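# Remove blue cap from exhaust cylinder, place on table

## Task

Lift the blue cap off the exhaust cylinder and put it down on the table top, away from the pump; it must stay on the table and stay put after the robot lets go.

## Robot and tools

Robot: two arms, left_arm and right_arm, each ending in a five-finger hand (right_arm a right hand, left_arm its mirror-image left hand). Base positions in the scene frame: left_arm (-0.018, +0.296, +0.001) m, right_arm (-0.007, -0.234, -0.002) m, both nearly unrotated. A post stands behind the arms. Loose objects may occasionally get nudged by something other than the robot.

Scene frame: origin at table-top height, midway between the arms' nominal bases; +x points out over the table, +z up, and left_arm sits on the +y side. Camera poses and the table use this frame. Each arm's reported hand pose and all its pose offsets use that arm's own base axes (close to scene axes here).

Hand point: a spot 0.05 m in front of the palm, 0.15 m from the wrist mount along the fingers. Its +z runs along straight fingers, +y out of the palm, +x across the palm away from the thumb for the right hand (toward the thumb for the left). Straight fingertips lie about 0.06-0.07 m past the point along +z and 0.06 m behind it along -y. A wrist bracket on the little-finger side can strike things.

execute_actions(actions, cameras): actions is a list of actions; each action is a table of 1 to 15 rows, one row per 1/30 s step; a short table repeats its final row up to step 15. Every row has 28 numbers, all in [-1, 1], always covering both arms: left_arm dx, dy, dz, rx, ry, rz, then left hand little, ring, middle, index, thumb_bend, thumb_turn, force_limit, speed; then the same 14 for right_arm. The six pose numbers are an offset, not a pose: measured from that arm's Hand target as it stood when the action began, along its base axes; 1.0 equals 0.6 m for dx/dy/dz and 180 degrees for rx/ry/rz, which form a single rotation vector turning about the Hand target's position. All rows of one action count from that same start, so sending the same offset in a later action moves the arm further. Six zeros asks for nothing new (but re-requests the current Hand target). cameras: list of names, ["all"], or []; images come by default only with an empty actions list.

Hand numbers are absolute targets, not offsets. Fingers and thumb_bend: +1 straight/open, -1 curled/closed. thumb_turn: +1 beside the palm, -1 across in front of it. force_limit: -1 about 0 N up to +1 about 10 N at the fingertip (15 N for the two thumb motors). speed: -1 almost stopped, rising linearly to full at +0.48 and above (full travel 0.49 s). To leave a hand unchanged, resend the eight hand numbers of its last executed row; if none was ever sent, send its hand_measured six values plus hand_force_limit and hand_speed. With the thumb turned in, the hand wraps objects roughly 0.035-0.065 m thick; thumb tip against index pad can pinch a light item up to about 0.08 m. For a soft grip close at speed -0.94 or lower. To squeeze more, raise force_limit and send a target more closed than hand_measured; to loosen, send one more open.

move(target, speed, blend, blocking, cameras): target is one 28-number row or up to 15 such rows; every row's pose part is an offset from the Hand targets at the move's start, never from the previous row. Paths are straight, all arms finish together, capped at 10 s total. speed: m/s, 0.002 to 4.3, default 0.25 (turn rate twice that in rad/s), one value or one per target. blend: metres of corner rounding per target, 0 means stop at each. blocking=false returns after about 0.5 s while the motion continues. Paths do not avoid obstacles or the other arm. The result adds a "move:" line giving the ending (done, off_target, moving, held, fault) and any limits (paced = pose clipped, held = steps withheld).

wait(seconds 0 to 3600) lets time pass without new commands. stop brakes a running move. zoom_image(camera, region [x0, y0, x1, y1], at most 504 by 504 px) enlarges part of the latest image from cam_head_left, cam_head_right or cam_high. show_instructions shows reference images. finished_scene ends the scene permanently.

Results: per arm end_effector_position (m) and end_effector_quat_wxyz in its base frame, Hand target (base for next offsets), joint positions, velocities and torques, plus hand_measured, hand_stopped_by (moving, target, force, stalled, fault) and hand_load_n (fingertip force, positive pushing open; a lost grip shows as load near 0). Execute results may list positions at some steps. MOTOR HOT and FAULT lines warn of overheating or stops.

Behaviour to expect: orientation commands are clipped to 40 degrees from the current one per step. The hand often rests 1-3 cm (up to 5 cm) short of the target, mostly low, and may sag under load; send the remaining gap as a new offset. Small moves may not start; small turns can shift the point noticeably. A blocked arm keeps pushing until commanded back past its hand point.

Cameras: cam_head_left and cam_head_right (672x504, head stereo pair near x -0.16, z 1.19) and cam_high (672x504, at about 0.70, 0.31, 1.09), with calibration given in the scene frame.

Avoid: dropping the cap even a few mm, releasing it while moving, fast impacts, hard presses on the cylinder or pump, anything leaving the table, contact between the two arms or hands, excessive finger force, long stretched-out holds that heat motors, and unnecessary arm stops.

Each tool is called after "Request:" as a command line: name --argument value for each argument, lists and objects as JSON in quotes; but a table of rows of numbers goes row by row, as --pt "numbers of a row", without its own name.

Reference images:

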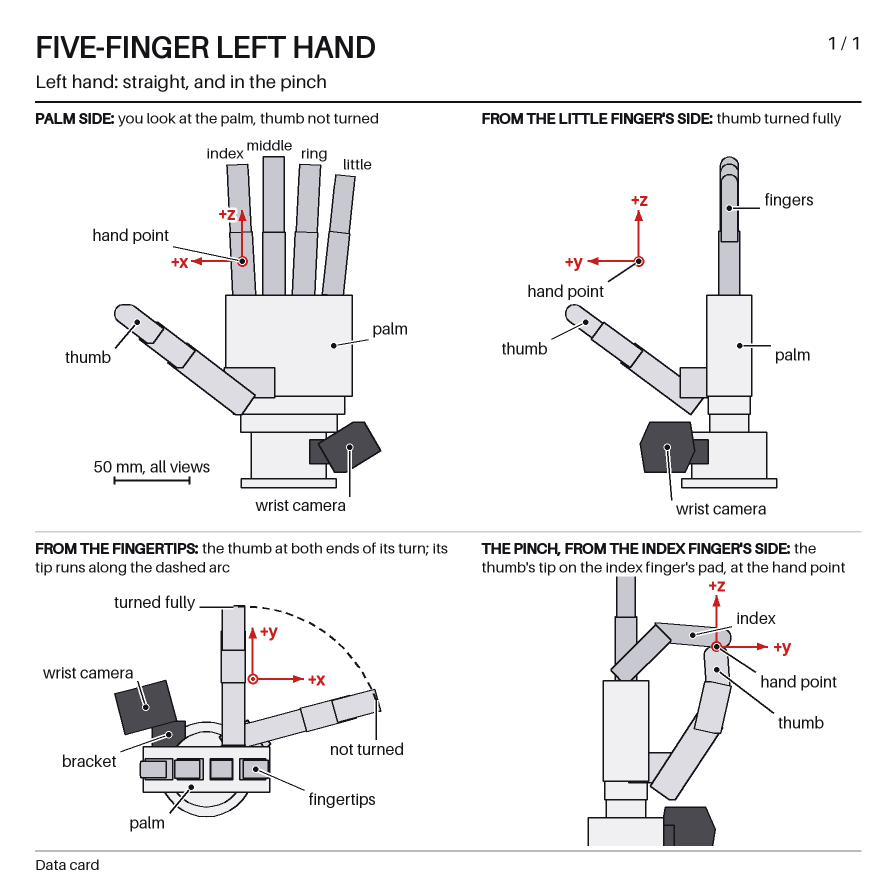

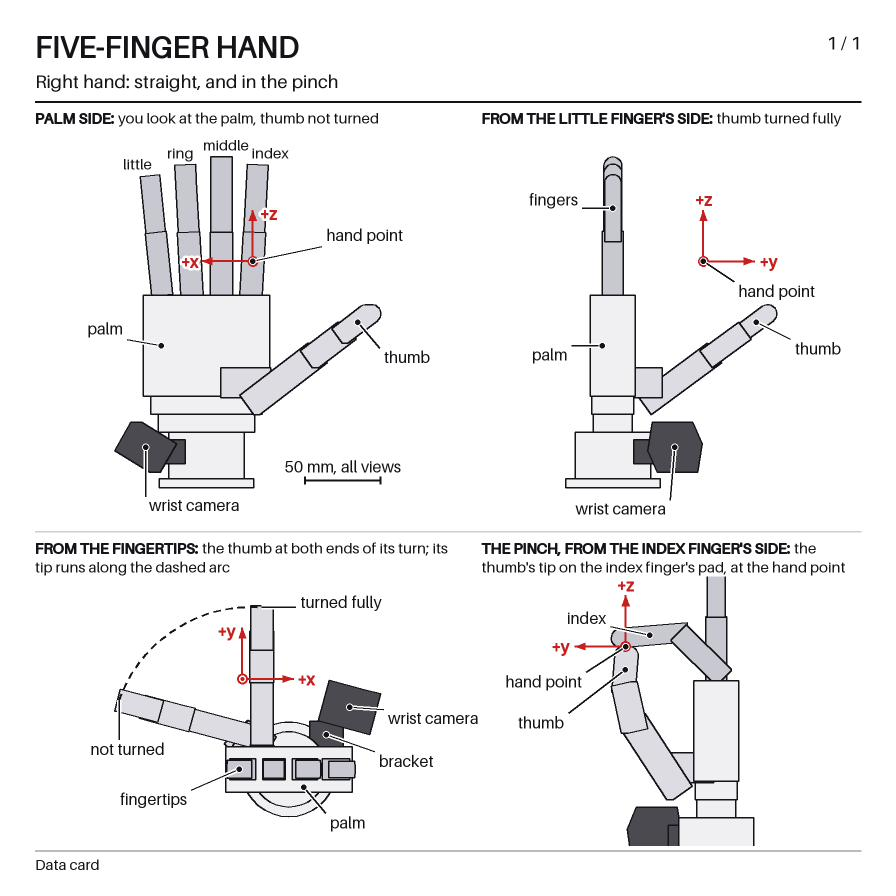

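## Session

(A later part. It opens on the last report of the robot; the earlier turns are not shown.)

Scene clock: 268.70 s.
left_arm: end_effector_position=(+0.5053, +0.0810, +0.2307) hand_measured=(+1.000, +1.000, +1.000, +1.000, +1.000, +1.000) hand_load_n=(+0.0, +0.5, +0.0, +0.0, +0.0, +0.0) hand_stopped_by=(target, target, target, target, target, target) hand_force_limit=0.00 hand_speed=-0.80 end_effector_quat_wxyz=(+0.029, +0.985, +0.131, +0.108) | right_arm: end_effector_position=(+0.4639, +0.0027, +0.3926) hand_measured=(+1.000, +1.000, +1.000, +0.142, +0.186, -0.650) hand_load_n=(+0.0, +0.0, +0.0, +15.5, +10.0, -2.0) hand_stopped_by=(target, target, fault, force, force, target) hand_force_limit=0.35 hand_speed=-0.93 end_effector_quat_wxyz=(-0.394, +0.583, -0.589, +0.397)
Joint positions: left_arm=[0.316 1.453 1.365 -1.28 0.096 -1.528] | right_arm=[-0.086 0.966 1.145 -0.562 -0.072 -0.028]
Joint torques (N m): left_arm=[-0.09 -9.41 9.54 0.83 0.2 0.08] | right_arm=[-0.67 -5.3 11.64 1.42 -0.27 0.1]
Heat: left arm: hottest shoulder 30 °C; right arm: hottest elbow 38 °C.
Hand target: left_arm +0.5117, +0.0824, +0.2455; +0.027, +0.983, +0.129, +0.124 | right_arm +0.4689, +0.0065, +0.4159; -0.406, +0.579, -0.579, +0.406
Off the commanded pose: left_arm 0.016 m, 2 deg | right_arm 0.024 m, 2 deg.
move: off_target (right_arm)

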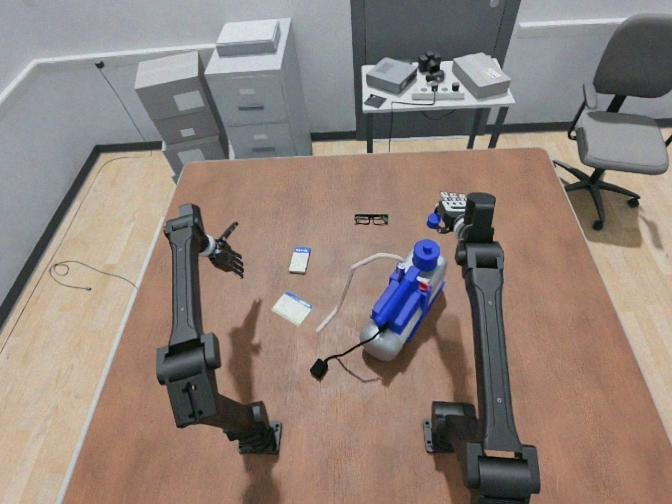

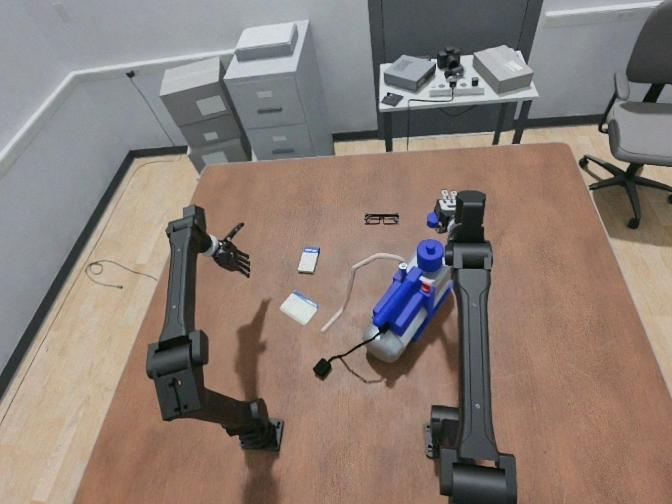

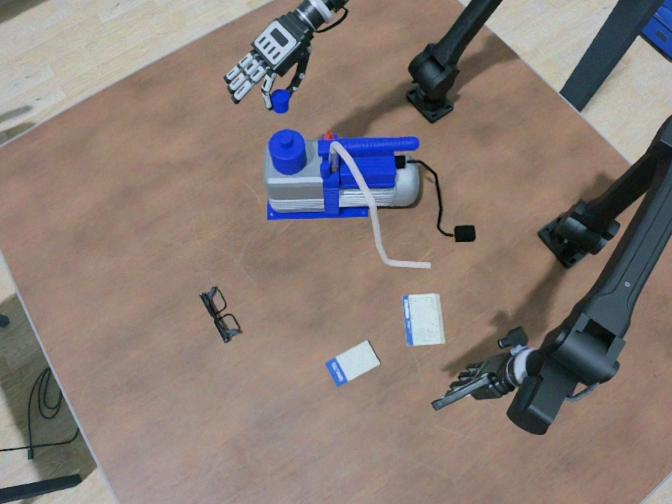

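Request:
move --pt "0 0 0 0 0 0 1 1 1 1 1 1 0 -0.8 -0.03 -0.38 0.0 0 0 0 1 1 1 -0.1 -0.1 -0.65 0.35 -0.93" --pt "0 0 0 0 0 0 1 1 1 1 1 1 0 -0.8 -0.03 -0.38 -0.38 0 0 0 1 1 1 -0.1 -0.1 -0.65 0.35 -0.93" --speed 0.18 --blend 0.05 --cameras '["all"]'

Scene clock: 272.30 s.
left_arm: end_effector_position=(+0.5053, +0.0810, +0.2307) hand_measured=(+1.000, +1.000, +1.000, +1.000, +1.000, +1.000) hand_load_n=(+0.0, +0.0, +0.0, +0.0, +0.0, +0.0) hand_stopped_by=(target, target, target, target, target, target) hand_force_limit=0.00 hand_speed=-0.80 end_effector_quat_wxyz=(+0.029, +0.985, +0.131, +0.108) | right_arm: end_effector_position=(+0.4484, -0.2145, +0.1802) hand_measured=(+1.000, +1.000, +1.000, +0.142, +0.186, -0.650) hand_load_n=(+0.0, +0.0, +0.0, +15.5, +10.0, -1.5) hand_stopped_by=(target, target, fault, force, force, target) hand_force_limit=0.35 hand_speed=-0.93 end_effector_quat_wxyz=(-0.407, +0.580, -0.587, +0.393)
Joint positions: left_arm=[0.316 1.453 1.365 -1.28 0.096 -1.528] | right_arm=[-0.709 1.27 0.802 -0.007 -0.663 -0.284]
Joint torques (N m): left_arm=[-0.09 -9.41 9.54 0.83 0.2 0.08] | right_arm=[-1.96 -8.64 8.25 1.98 -0.5 0.01]
Heat: left arm: hottest shoulder 30 °C; right arm: hottest elbow 38 °C.
Hand target: left_arm +0.5117, +0.0824, +0.2455; +0.027, +0.983, +0.129, +0.124 | right_arm +0.4509, -0.2214, +0.1879; -0.406, +0.579, -0.579, +0.406
Off the commanded pose: left_arm 0.016 m, 2 deg | right_arm 0.011 m, 2 deg.
move: off_target (right_arm)

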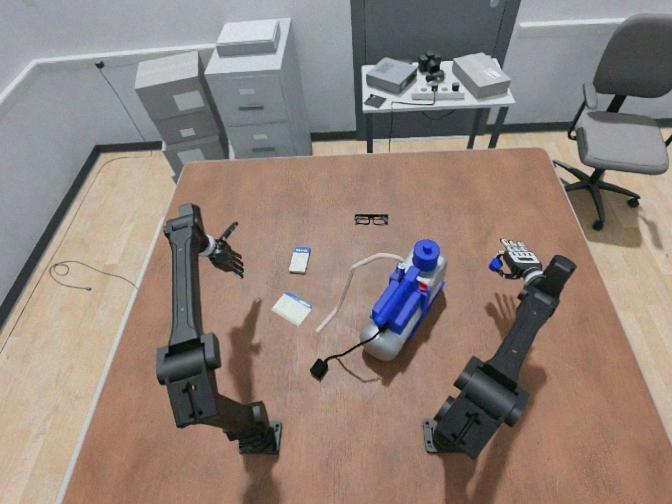

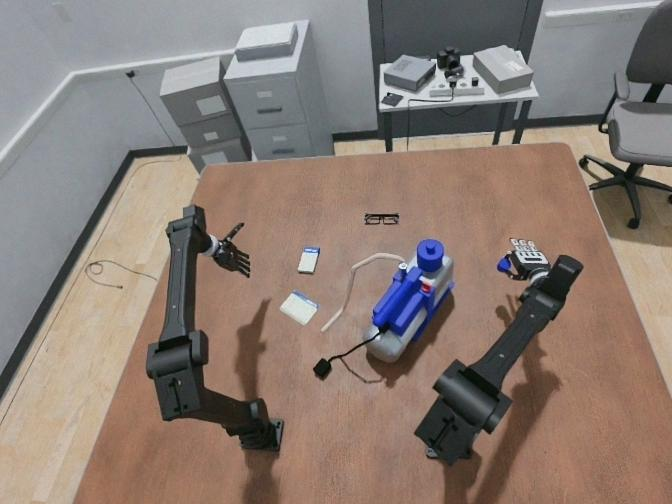

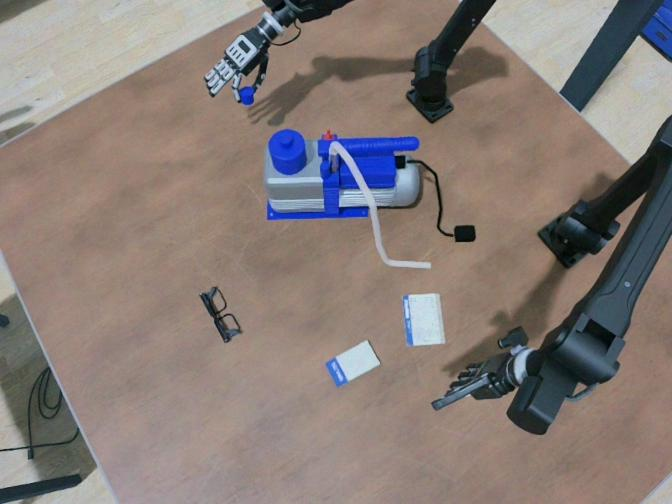

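Request:
zoom_image --camera "cam_high" --region '[225, 70, 275, 120]'

Request:
zoom_image --camera "cam_head_right" --region '[480, 230, 560, 300]'

Scaled by 10.080 from the camera's image (finer frame: 960x720).

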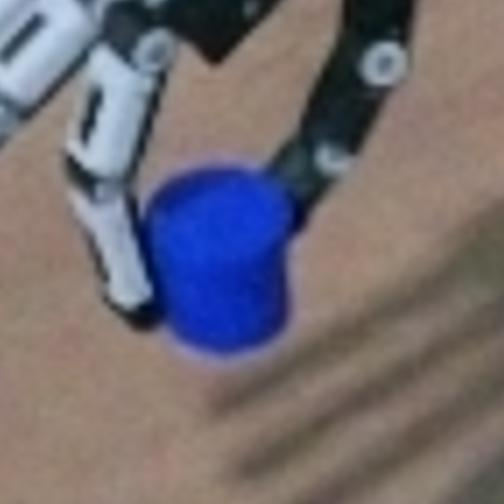

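Scaled by 6.300 from the camera's image (finer frame: 960x720).

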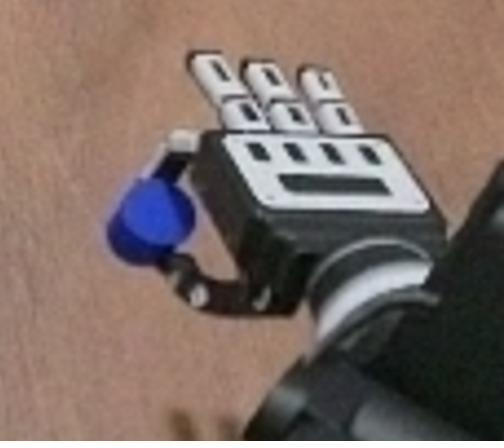

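Request:
move --target '[0,0,0,0,0,0,1,1,1,1,1,1,0,-0.8,0.0,0,-0.2,0,0,0,1,1,1,-0.1,-0.1,-0.65,0.35,-0.93]' --speed 0.12 --cameras '["cam_high","cam_head_right"]'

Scene clock: 274.23 s.
left_arm: end_effector_position=(+0.5053, +0.0810, +0.2307) hand_measured=(+1.000, +1.000, +1.000, +1.000, +1.000, +1.000) hand_load_n=(+0.0, +0.0, +0.0, +0.0, +0.0, +0.0) hand_stopped_by=(target, target, target, target, target, target) hand_force_limit=0.00 hand_speed=-0.80 end_effector_quat_wxyz=(+0.029, +0.985, +0.131, +0.108) | right_arm: end_effector_position=(+0.4490, -0.2151, +0.0637) hand_measured=(+1.000, +1.000, +1.000, +0.142, +0.186, -0.650) hand_load_n=(+0.0, +0.0, +0.0, +15.5, +10.0, -2.0) hand_stopped_by=(target, target, fault, force, force, target) hand_force_limit=0.35 hand_speed=-0.93 end_effector_quat_wxyz=(-0.407, +0.580, -0.585, +0.395)
Joint positions: left_arm=[0.316 1.453 1.365 -1.28 0.096 -1.528] | right_arm=[-0.709 1.511 0.648 0.394 -0.663 -0.284]
Joint torques (N m): left_arm=[-0.09 -9.41 9.54 0.84 0.21 0.08] | right_arm=[-1.79 -9.82 6.19 2.03 -0.49 0.01]
Heat: left arm: hottest shoulder 30 °C; right arm: hottest elbow 38 °C.
Hand target: left_arm +0.5117, +0.0824, +0.2455; +0.027, +0.983, +0.129, +0.124 | right_arm +0.4509, -0.2214, +0.0678; -0.406, +0.579, -0.579, +0.406
Off the commanded pose: left_arm 0.016 m, 2 deg | right_arm 0.008 m, 1 deg.
move: done
Images, in order (width x height): cam_head_right 672x504, cam_high 672x504.

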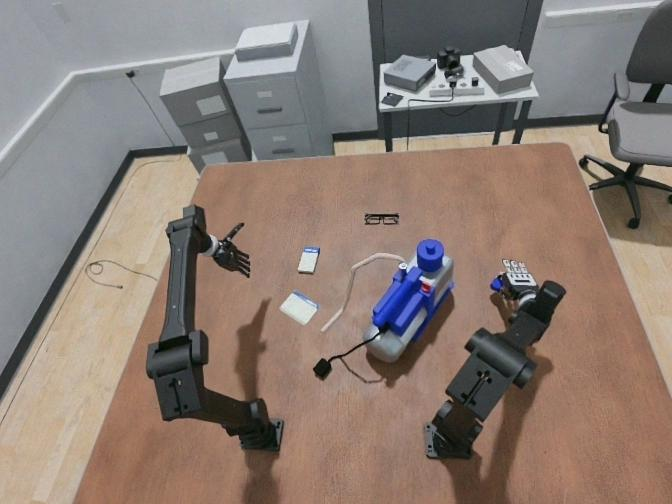

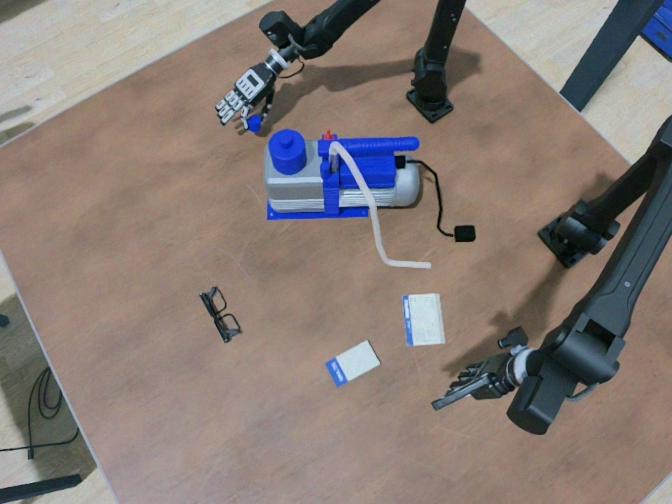

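Request:
zoom_image --camera "cam_high" --region '[210, 70, 290, 150]'

Scaled by 6.300 from the camera's image (finer frame: 960x720).

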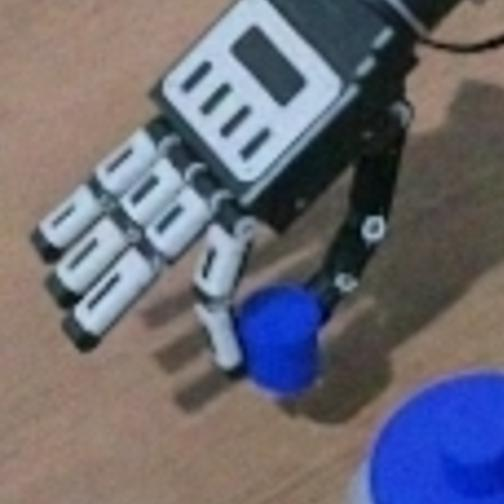

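Request:
move --target '[0,0,0,0,0,0,1,1,1,1,1,1,0,-0.8,0.0,0,-0.057,0,0,0,1,1,1,-0.1,-0.1,-0.65,0.35,-0.93]' --speed 0.05 --cameras '["cam_high"]'

Request:
zoom_image --camera "cam_high" --region '[210, 80, 290, 160]'

Scene clock: 275.60 s.
left_arm: end_effector_position=(+0.5053, +0.0810, +0.2307) hand_measured=(+1.000, +1.000, +1.000, +1.000, +1.000, +1.000) hand_load_n=(+0.0, +0.0, +0.5, +0.0, +0.0, +0.0) hand_stopped_by=(target, target, target, target, target, target) hand_force_limit=0.00 hand_speed=-0.80 end_effector_quat_wxyz=(+0.029, +0.985, +0.131, +0.108) | right_arm: end_effector_position=(+0.4506, -0.2165, +0.0335) hand_measured=(+1.000, +1.000, +1.000, +0.142, +0.186, -0.650) hand_load_n=(+0.0, +0.0, +0.0, +15.5, +10.0, -2.0) hand_stopped_by=(target, target, fault, force, force, target) hand_force_limit=0.35 hand_speed=-0.93 end_effector_quat_wxyz=(-0.407, +0.580, -0.582, +0.399)
Joint positions: left_arm=[0.316 1.453 1.365 -1.28 0.096 -1.528] | right_arm=[-0.709 1.603 0.627 0.515 -0.663 -0.284]
Joint torques (N m): left_arm=[-0.03 -9.47 9.55 0.84 0.21 0.08] | right_arm=[-1.96 -9.93 5.34 1.99 -0.49 0.03]
Heat: left arm: hottest shoulder 30 °C; right arm: hottest elbow 38 °C.
Hand target: left_arm +0.5117, +0.0824, +0.2455; +0.027, +0.983, +0.129, +0.124 | right_arm +0.4509, -0.2214, +0.0335; -0.406, +0.579, -0.579, +0.406
Off the commanded pose: left_arm 0.016 m, 2 deg | right_arm 0.005 m, 1 deg.
move: done

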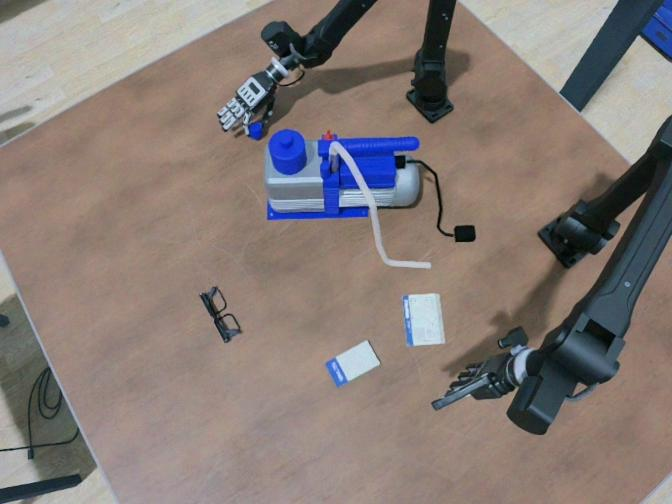

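Scaled by 6.300 from the camera's image (finer frame: 960x720).

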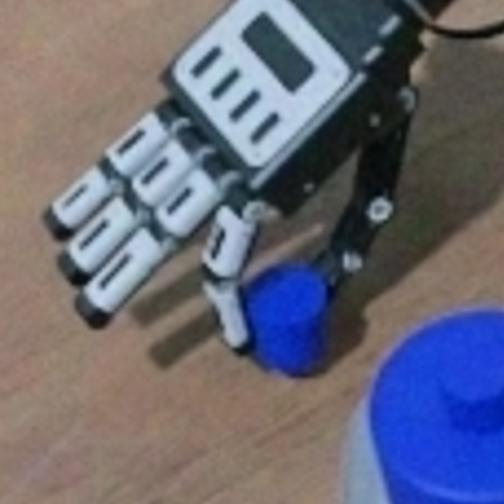

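Request:
move --target '[0,0,0,0,0,0,1,1,1,1,1,1,0,-0.8,0.0,0,-0.017,0,0,0,1,1,1,-0.1,-0.1,-0.65,0.35,-0.93]' --speed 0.03

Request:
move --target '[0,0,0,0,0,0,1,1,1,1,1,1,0,-0.8,0.0,0,-0.007,0,0,0,1,1,1,-0.1,-0.1,-0.65,0.35,-0.93]' --speed 0.02 --cameras '["cam_high"]'

Request:
zoom_image --camera "cam_high" --region '[210, 80, 290, 160]'

Scene clock: 276.53 s.
left_arm: end_effector_position=(+0.5053, +0.0810, +0.2307) hand_measured=(+1.000, +1.000, +1.000, +1.000, +1.000, +1.000) hand_load_n=(+0.0, +0.0, +0.0, +0.0, +0.0, +0.0) hand_stopped_by=(target, target, target, target, target, target) hand_force_limit=0.00 hand_speed=-0.80 end_effector_quat_wxyz=(+0.029, +0.985, +0.131, +0.108) | right_arm: end_effector_position=(+0.4508, -0.2166, +0.0238) hand_measured=(+1.000, +1.000, +1.000, +0.142, +0.186, -0.650) hand_load_n=(+0.0, +0.0, +0.0, +15.5, +10.0, -2.0) hand_stopped_by=(target, target, fault, force, force, target) hand_force_limit=0.35 hand_speed=-0.93 end_effector_quat_wxyz=(-0.407, +0.580, -0.582, +0.399)
Joint positions: left_arm=[0.316 1.453 1.365 -1.28 0.096 -1.528] | right_arm=[-0.709 1.633 0.622 0.551 -0.664 -0.284]
Joint torques (N m): left_arm=[-0.09 -9.52 9.54 0.84 0.2 0.09] | right_arm=[-1.79 -10.17 5.09 1.95 -0.47 0.01]
Heat: left arm: hottest shoulder 30 °C; right arm: hottest elbow 37 °C.
Hand target: left_arm +0.5117, +0.0824, +0.2455; +0.027, +0.983, +0.129, +0.124 | right_arm +0.4509, -0.2214, +0.0234; -0.406, +0.579, -0.579, +0.406
Off the commanded pose: left_arm 0.016 m, 2 deg | right_arm 0.005 m, 1 deg.
move: done

Scene clock: 277.10 s.
left_arm: end_effector_position=(+0.5053, +0.0810, +0.2307) hand_measured=(+1.000, +1.000, +1.000, +1.000, +1.000, +1.000) hand_load_n=(+0.0, +0.0, +0.0, +0.0, +0.0, +0.0) hand_stopped_by=(target, target, target, target, target, target) hand_force_limit=0.00 hand_speed=-0.80 end_effector_quat_wxyz=(+0.029, +0.985, +0.131, +0.108) | right_arm: end_effector_position=(+0.4522, -0.2175, +0.0233) hand_measured=(+1.000, +1.000, +1.000, +0.142, +0.186, -0.650) hand_load_n=(+0.0, +0.0, +0.0, +15.5, +9.5, -1.5) hand_stopped_by=(target, target, fault, force, force, target) hand_force_limit=0.35 hand_speed=-0.93 end_effector_quat_wxyz=(-0.408, +0.580, -0.579, +0.403)
Joint positions: left_arm=[0.316 1.453 1.365 -1.28 0.096 -1.528] | right_arm=[-0.709 1.64 0.622 0.567 -0.665 -0.284]
Joint torques (N m): left_arm=[-0.09 -9.41 9.54 0.84 0.2 0.08] | right_arm=[-1.96 -9.76 4.85 1.94 -0.42 0.02]
Heat: left arm: hottest shoulder 30 °C; right arm: hottest elbow 37 °C.
Hand target: left_arm +0.5117, +0.0824, +0.2455; +0.027, +0.983, +0.129, +0.124 | right_arm +0.4509, -0.2214, +0.0191; -0.406, +0.579, -0.579, +0.405
Off the commanded pose: left_arm 0.016 m, 2 deg | right_arm 0.006 m, 0 deg.
move: done

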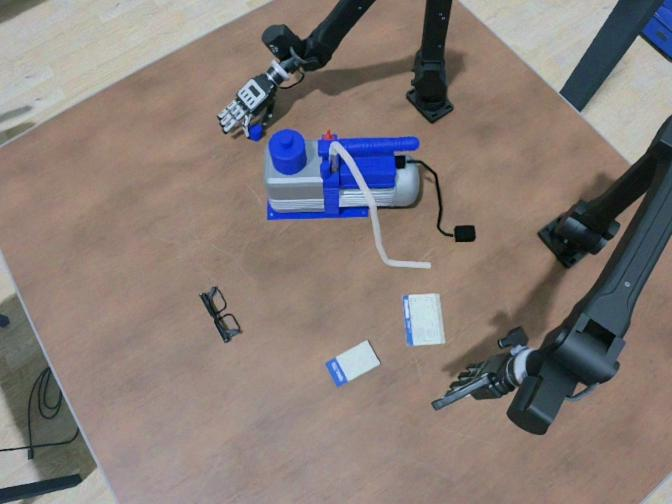

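Scaled by 6.300 from the camera's image (finer frame: 960x720).

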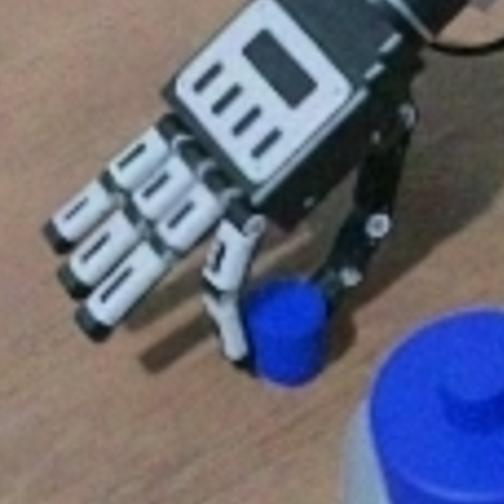

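Request:
move --target '[0,0,0,0,0,0,1,1,1,1,1,1,0,-0.8,0.0,0,-0.008,0,0,0,1,1,1,-0.1,-0.1,-0.65,0.35,-0.93]' --speed 0.02 --cameras '["cam_high"]'

Request:
zoom_image --camera "cam_high" --region '[210, 80, 290, 160]'

Scene clock: 277.97 s.
left_arm: end_effector_position=(+0.5053, +0.0810, +0.2307) hand_measured=(+1.000, +1.000, +1.000, +1.000, +1.000, +1.000) hand_load_n=(+0.0, +0.0, +0.0, +0.0, +0.0, +0.0) hand_stopped_by=(target, target, target, target, target, target) hand_force_limit=0.00 hand_speed=-0.80 end_effector_quat_wxyz=(+0.029, +0.985, +0.131, +0.108) | right_arm: end_effector_position=(+0.4539, -0.2185, +0.0229) hand_measured=(+1.000, +1.000, +1.000, +0.142, +0.186, -0.650) hand_load_n=(+0.0, +0.0, +0.0, +15.5, +9.5, -1.5) hand_stopped_by=(target, target, fault, force, force, target) hand_force_limit=0.35 hand_speed=-0.93 end_effector_quat_wxyz=(-0.409, +0.580, -0.575, +0.407)
Joint positions: left_arm=[0.316 1.453 1.365 -1.28 0.096 -1.528] | right_arm=[-0.709 1.649 0.622 0.588 -0.667 -0.284]
Joint torques (N m): left_arm=[-0.09 -9.41 9.54 0.83 0.2 0.09] | right_arm=[-2.26 -9.29 4.67 1.84 -0.35 0.02]
Heat: left arm: hottest shoulder 30 °C; right arm: hottest elbow 37 °C.
Hand target: left_arm +0.5117, +0.0824, +0.2455; +0.027, +0.983, +0.129, +0.124 | right_arm +0.4509, -0.2214, +0.0144; -0.406, +0.579, -0.579, +0.406
Off the commanded pose: left_arm 0.016 m, 2 deg | right_arm 0.010 m, 1 deg.
move: done

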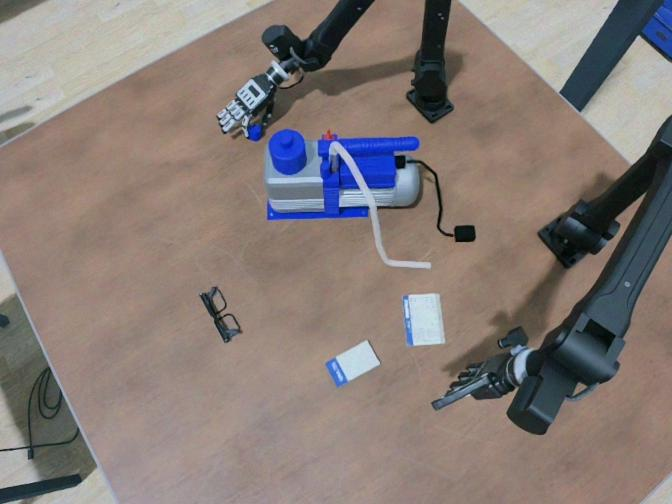

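Scaled by 6.300 from the camera's image (finer frame: 960x720).

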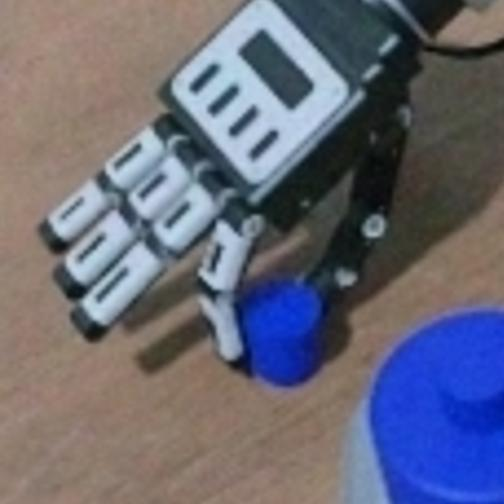

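Request:
zoom_image --camera "cam_high" --region '[236, 118, 266, 148]'

Scaled by 16.800 from the camera's image (finer frame: 960x720).

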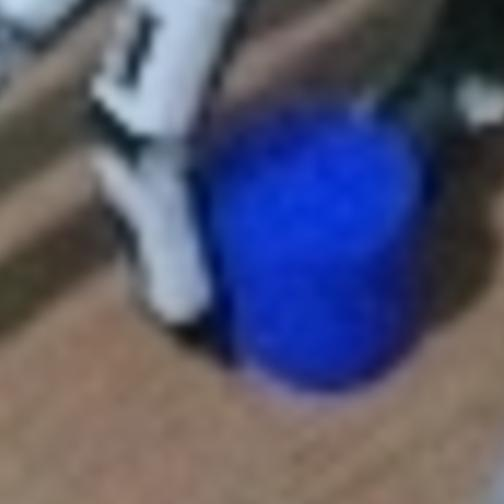

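Request:
execute_actions --actions '[]' --cameras '["cam_head_left","cam_head_right"]'

Request:
zoom_image --camera "cam_head_left" --region '[475, 260, 515, 300]'

Request:
zoom_image --camera "cam_head_right" --region '[475, 265, 515, 305]'

Scene clock: 278.87 s.
left_arm: end_effector_position=(+0.5053, +0.0810, +0.2307) hand_measured=(+1.000, +1.000, +1.000, +1.000, +1.000, +1.000) hand_load_n=(+0.0, +0.0, +0.0, +0.0, +0.0, +0.0) hand_stopped_by=(target, target, target, target, target, target) hand_force_limit=0.00 hand_speed=-0.80 end_effector_quat_wxyz=(+0.029, +0.985, +0.131, +0.108) | right_arm: end_effector_position=(+0.4539, -0.2185, +0.0229) hand_measured=(+1.000, +1.000, +1.000, +0.142, +0.186, -0.650) hand_load_n=(+0.0, +0.0, +0.0, +15.5, +9.0, -1.0) hand_stopped_by=(target, target, fault, force, force, target) hand_force_limit=0.35 hand_speed=-0.93 end_effector_quat_wxyz=(-0.409, +0.580, -0.575, +0.407)
Joint positions: left_arm=[0.316 1.453 1.365 -1.28 0.096 -1.528] | right_arm=[-0.709 1.649 0.622 0.588 -0.667 -0.284]
Joint velocities: within noise
Joint torques (N m): left_arm=[-0.15 -9.47 9.54 0.83 0.2 0.09] | right_arm=[-1.9 -9.35 4.68 1.84 -0.34 0.02]
Heat: left arm: hottest shoulder 30 °C; right arm: hottest elbow 37 °C.
Hand target: left_arm +0.5117, +0.0824, +0.2455; +0.027, +0.983, +0.129, +0.124 | right_arm +0.4509, -0.2214, +0.0144; -0.406, +0.579, -0.579, +0.406
Off the commanded pose: left_arm 0.016 m, 2 deg | right_arm 0.010 m, 1 deg.
Images, in order (width x height): cam_head_left 672x504, cam_head_right 672x504.

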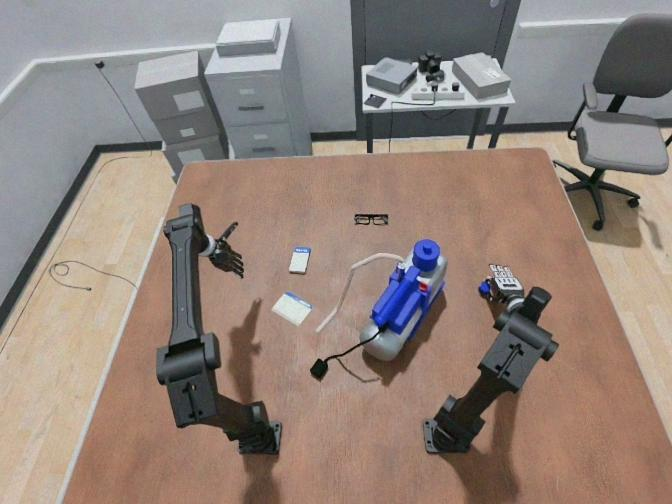

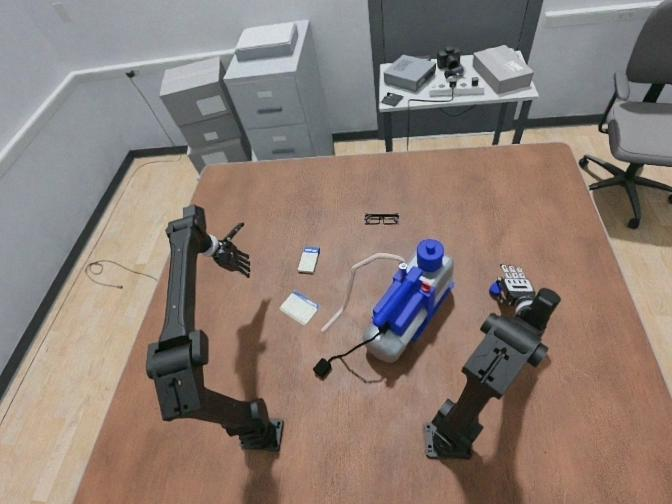

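Scaled by 12.600 from the camera's image (finer frame: 960x720).

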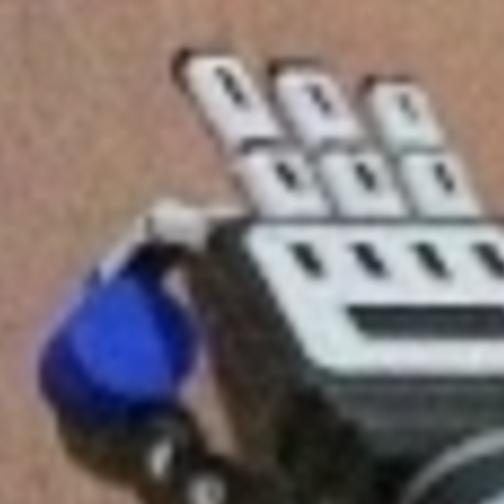

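Scaled by 12.600 from the camera's image (finer frame: 960x720).

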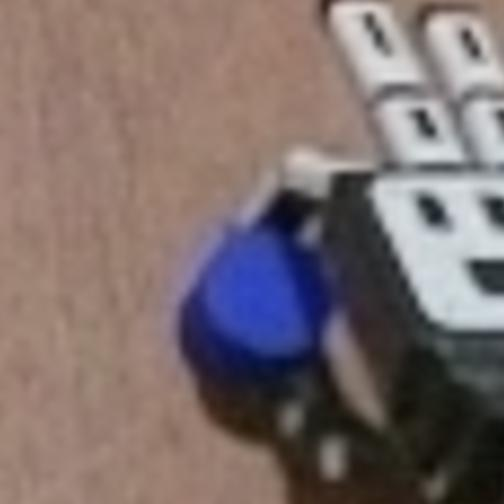

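Request:
execute_actions --actions '[]' --cameras '["cam_high"]'

Request:
zoom_image --camera "cam_high" --region '[225, 115, 325, 215]'

Scene clock: 279.83 s.
left_arm: end_effector_position=(+0.5053, +0.0810, +0.2307) hand_measured=(+1.000, +1.000, +1.000, +1.000, +1.000, +1.000) hand_load_n=(+0.0, +0.0, +0.0, +0.0, +0.0, +0.0) hand_stopped_by=(target, target, target, target, target, target) hand_force_limit=0.00 hand_speed=-0.80 end_effector_quat_wxyz=(+0.029, +0.985, +0.131, +0.108) | right_arm: end_effector_position=(+0.4539, -0.2185, +0.0229) hand_measured=(+1.000, +1.000, +1.000, +0.142, +0.186, -0.650) hand_load_n=(+0.0, +0.0, +0.0, +15.5, +9.5, -1.5) hand_stopped_by=(target, target, fault, force, force, target) hand_force_limit=0.35 hand_speed=-0.93 end_effector_quat_wxyz=(-0.409, +0.580, -0.575, +0.407)
Joint positions: left_arm=[0.316 1.453 1.365 -1.28 0.096 -1.528] | right_arm=[-0.709 1.649 0.622 0.588 -0.667 -0.284]
Joint velocities: within noise
Joint torques (N m): left_arm=[-0.09 -9.41 9.55 0.84 0.2 0.08] | right_arm=[-2.02 -9.41 4.63 1.8 -0.35 0.02]
Heat: left arm: hottest shoulder 30 °C; right arm: hottest elbow 37 °C.
Hand target: left_arm +0.5117, +0.0824, +0.2455; +0.027, +0.983, +0.129, +0.124 | right_arm +0.4509, -0.2214, +0.0144; -0.406, +0.579, -0.579, +0.406
Off the commanded pose: left_arm 0.016 m, 2 deg | right_arm 0.010 m, 1 deg.
Images, in order (width x height): cam_high 672x504.

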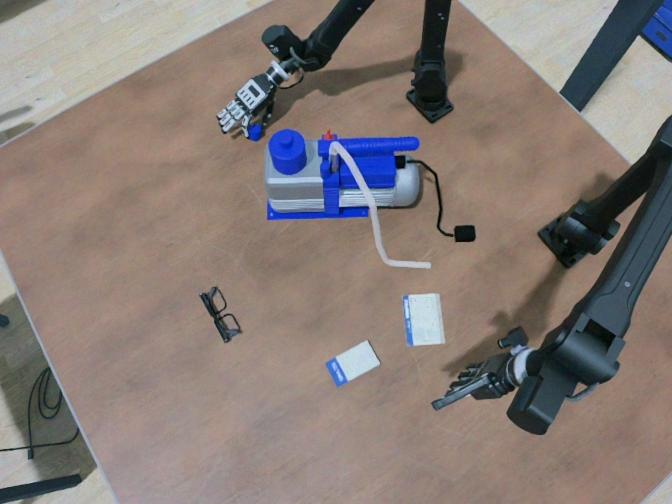

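Scaled by 5.040 from the camera's image (finer frame: 960x720).

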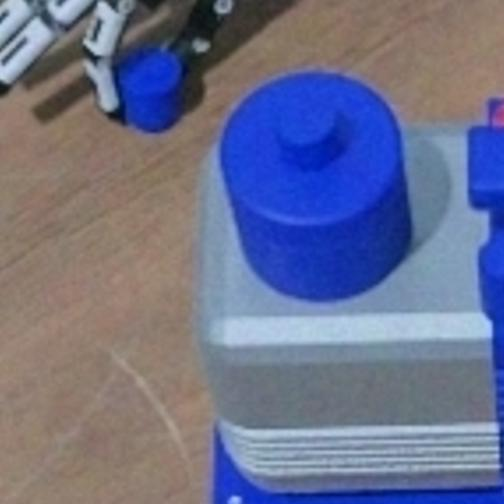

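Request:
move --pt "0 0 0 0 0 0 1 1 1 1 1 1 0 -0.8 0.0 0 0.035 0 0 0 1 1 1 -0.1 -0.1 -0.65 0.35 -0.93" --pt "0 0 0 0 0 0 1 1 1 1 1 1 0 -0.8 0.0 0 0.035 0 0.035 0 1 1 1 -0.1 -0.1 -0.65 0.35 -0.93" --speed 0.04 --cameras '["cam_high","cam_head_left"]'

Request:
zoom_image --camera "cam_high" --region '[231, 113, 271, 153]'

Scene clock: 282.83 s.
left_arm: end_effector_position=(+0.5053, +0.0810, +0.2307) hand_measured=(+1.000, +1.000, +1.000, +1.000, +1.000, +1.000) hand_load_n=(+0.0, +0.0, +0.0, +0.0, +0.0, +0.0) hand_stopped_by=(target, target, target, target, target, target) hand_force_limit=0.00 hand_speed=-0.80 end_effector_quat_wxyz=(+0.029, +0.985, +0.131, +0.108) | right_arm: end_effector_position=(+0.4396, -0.2146, +0.0223) hand_measured=(+1.000, +1.000, +1.000, +0.142, +0.186, -0.650) hand_load_n=(+0.0, +0.0, +0.0, +15.5, +9.5, -1.5) hand_stopped_by=(target, target, fault, force, force, target) hand_force_limit=0.35 hand_speed=-0.93 end_effector_quat_wxyz=(-0.376, +0.594, -0.614, +0.359)
Joint positions: left_arm=[0.316 1.453 1.365 -1.28 0.096 -1.528] | right_arm=[-0.7 1.576 0.66 0.318 -0.614 -0.336]
Joint torques (N m): left_arm=[-0.15 -9.41 9.52 0.81 0.2 0.08] | right_arm=[-0.85 -11.22 7.47 0.88 -0.29 -0.07]
Heat: left arm: hottest shoulder 30 °C; right arm: hottest elbow 37 °C.
Hand target: left_arm +0.5117, +0.0824, +0.2455; +0.027, +0.983, +0.129, +0.124 | right_arm +0.4509, -0.2214, +0.0354; -0.373, +0.601, -0.601, +0.373
Off the commanded pose: left_arm 0.016 m, 2 deg | right_arm 0.019 m, 2 deg.
move: off_target (right_arm)
Images, in order (width x height): cam_head_left 672x504, cam_high 672x504.

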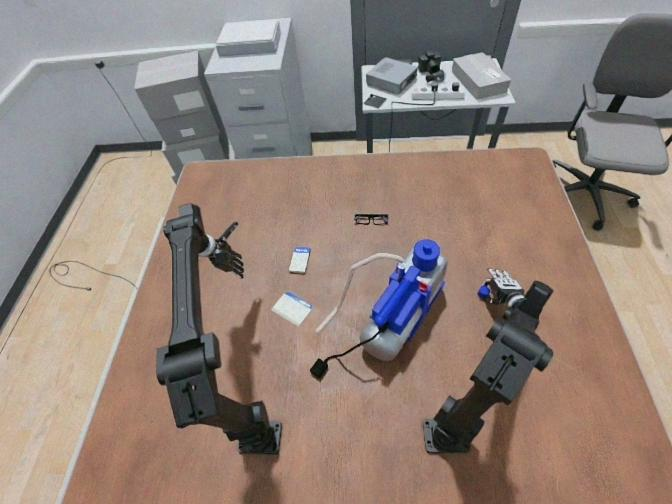

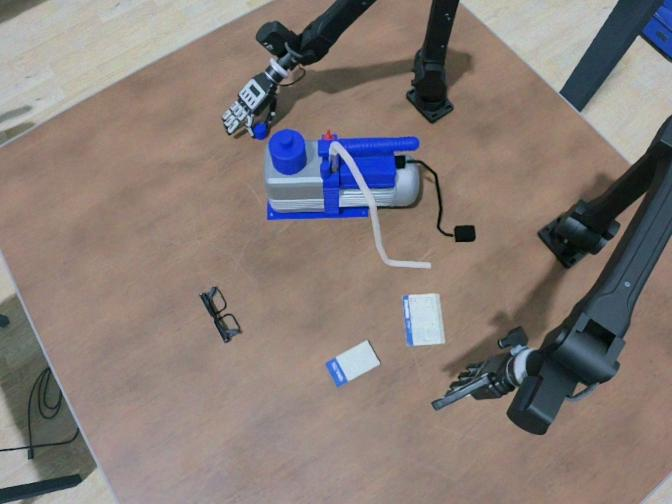

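Scaled by 12.600 from the camera's image (finer frame: 960x720).

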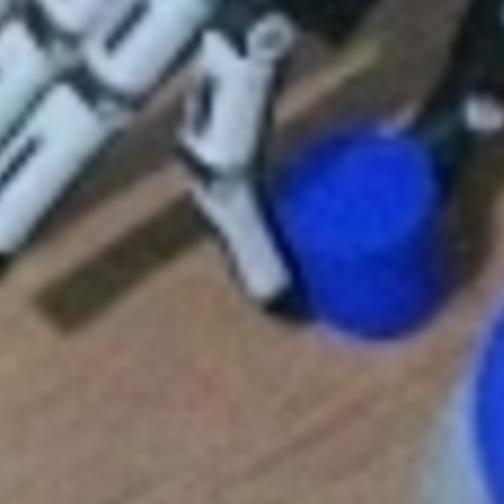

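Request:
move --target '[0,0,0,0,0,0,1,1,1,1,1,1,0,-0.8,0.0,0,-0.018,0,0,0,1,1,1,-0.1,-0.1,-0.65,0.35,-0.93]' --speed 0.02

Scene clock: 283.93 s.
left_arm: end_effector_position=(+0.5053, +0.0810, +0.2307) hand_measured=(+1.000, +1.000, +1.000, +1.000, +1.000, +1.000) hand_load_n=(+0.0, +0.0, +0.0, +0.0, +0.0, +0.0) hand_stopped_by=(target, target, target, target, target, target) hand_force_limit=0.00 hand_speed=-0.80 end_effector_quat_wxyz=(+0.029, +0.985, +0.131, +0.108) | right_arm: end_effector_position=(+0.4411, -0.2163, +0.0227) hand_measured=(+1.000, +1.000, +1.000, +0.142, +0.186, -0.650) hand_load_n=(+0.0, +0.0, +0.0, +15.5, +9.5, -1.5) hand_stopped_by=(target, target, fault, force, force, target) hand_force_limit=0.35 hand_speed=-0.93 end_effector_quat_wxyz=(-0.375, +0.595, -0.611, +0.364)
Joint positions: left_arm=[0.316 1.453 1.365 -1.28 0.096 -1.528] | right_arm=[-0.7 1.579 0.66 0.331 -0.613 -0.338]
Joint torques (N m): left_arm=[-0.09 -9.47 9.54 0.84 0.2 0.08] | right_arm=[-0.97 -9.29 6.95 1.84 -0.32 -0.06]
Heat: left arm: hottest shoulder 30 °C; right arm: hottest elbow 37 °C.
Hand target: left_arm +0.5117, +0.0824, +0.2455; +0.027, +0.983, +0.129, +0.124 | right_arm +0.4509, -0.2215, +0.0247; -0.373, +0.601, -0.601, +0.373
Off the commanded pose: left_arm 0.016 m, 2 deg | right_arm 0.011 m, 2 deg.
move: off_target (right_arm)

Request:
move --target '[0,0,0,0,0,0,1,1,1,1,1,1,0,-0.8,-0.005,0,-0.01,0,0,0,1,1,1,-0.1,-0.1,-0.65,0.35,-0.93]' --speed 0.02 --cameras '["cam_high","cam_head_left"]'

Request:
zoom_image --camera "cam_high" --region '[240, 113, 270, 143]'

Scene clock: 284.73 s.
left_arm: end_effector_position=(+0.5053, +0.0810, +0.2307) hand_measured=(+1.000, +1.000, +1.000, +1.000, +1.000, +1.000) hand_load_n=(+0.0, +0.0, +0.0, +0.0, +0.0, +0.0) hand_stopped_by=(target, target, target, target, target, target) hand_force_limit=0.00 hand_speed=-0.80 end_effector_quat_wxyz=(+0.029, +0.985, +0.131, +0.108) | right_arm: end_effector_position=(+0.4435, -0.2178, +0.0223) hand_measured=(+1.000, +1.000, +1.000, +0.142, +0.186, -0.650) hand_load_n=(+0.0, +0.0, +0.0, +15.5, +9.5, -1.0) hand_stopped_by=(target, target, fault, force, force, target) hand_force_limit=0.35 hand_speed=-0.93 end_effector_quat_wxyz=(-0.376, +0.595, -0.607, +0.369)
Joint positions: left_arm=[0.316 1.453 1.365 -1.28 0.096 -1.528] | right_arm=[-0.7 1.587 0.66 0.353 -0.615 -0.339]
Joint torques (N m): left_arm=[-0.09 -9.41 9.54 0.84 0.21 0.08] | right_arm=[-1.32 -9.17 6.22 1.8 -0.37 -0.07]
Heat: left arm: hottest shoulder 30 °C; right arm: hottest elbow 37 °C.
Hand target: left_arm +0.5117, +0.0824, +0.2455; +0.027, +0.983, +0.129, +0.124 | right_arm +0.4479, -0.2215, +0.0186; -0.373, +0.601, -0.601, +0.373
Off the commanded pose: left_arm 0.016 m, 2 deg | right_arm 0.007 m, 1 deg.
move: done
Images, in order (width x height): cam_head_left 672x504, cam_high 672x504.

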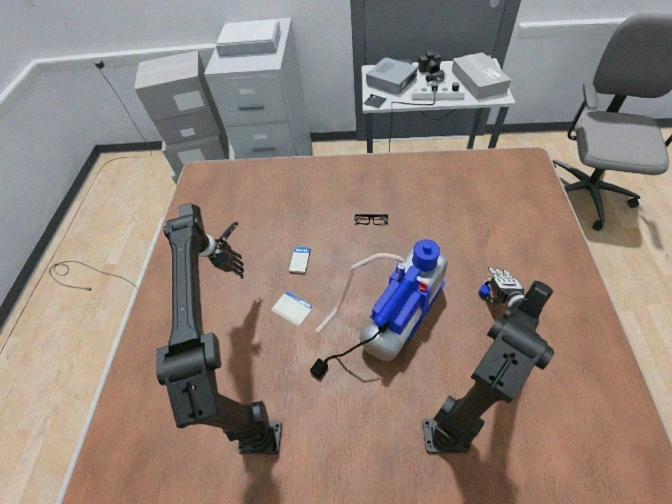

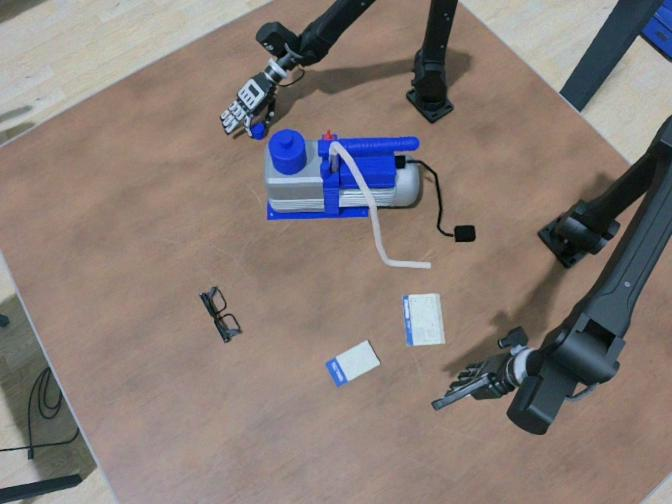

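Scaled by 16.800 from the camera's image (finer frame: 960x720).

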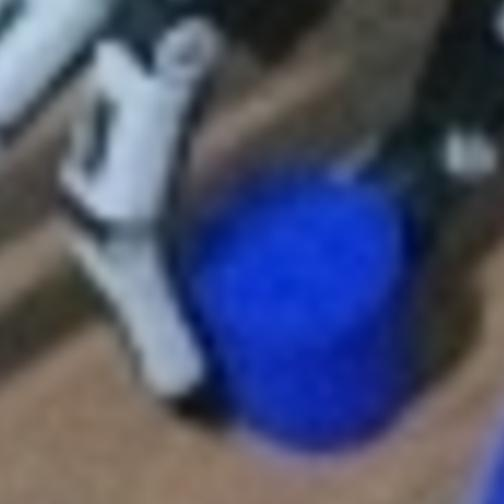

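Request:
zoom_image --camera "cam_head_left" --region '[470, 275, 500, 305]'

Scaled by 16.800 from the camera's image (finer frame: 960x720).

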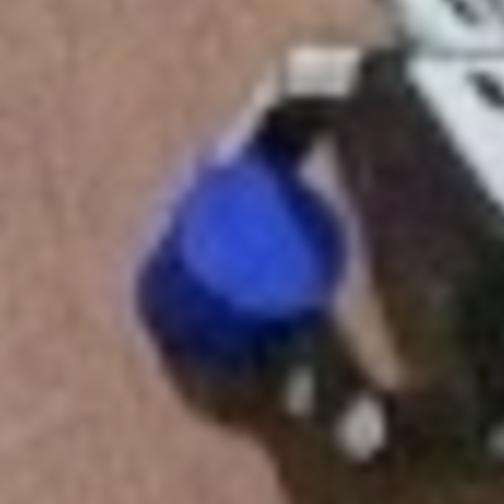

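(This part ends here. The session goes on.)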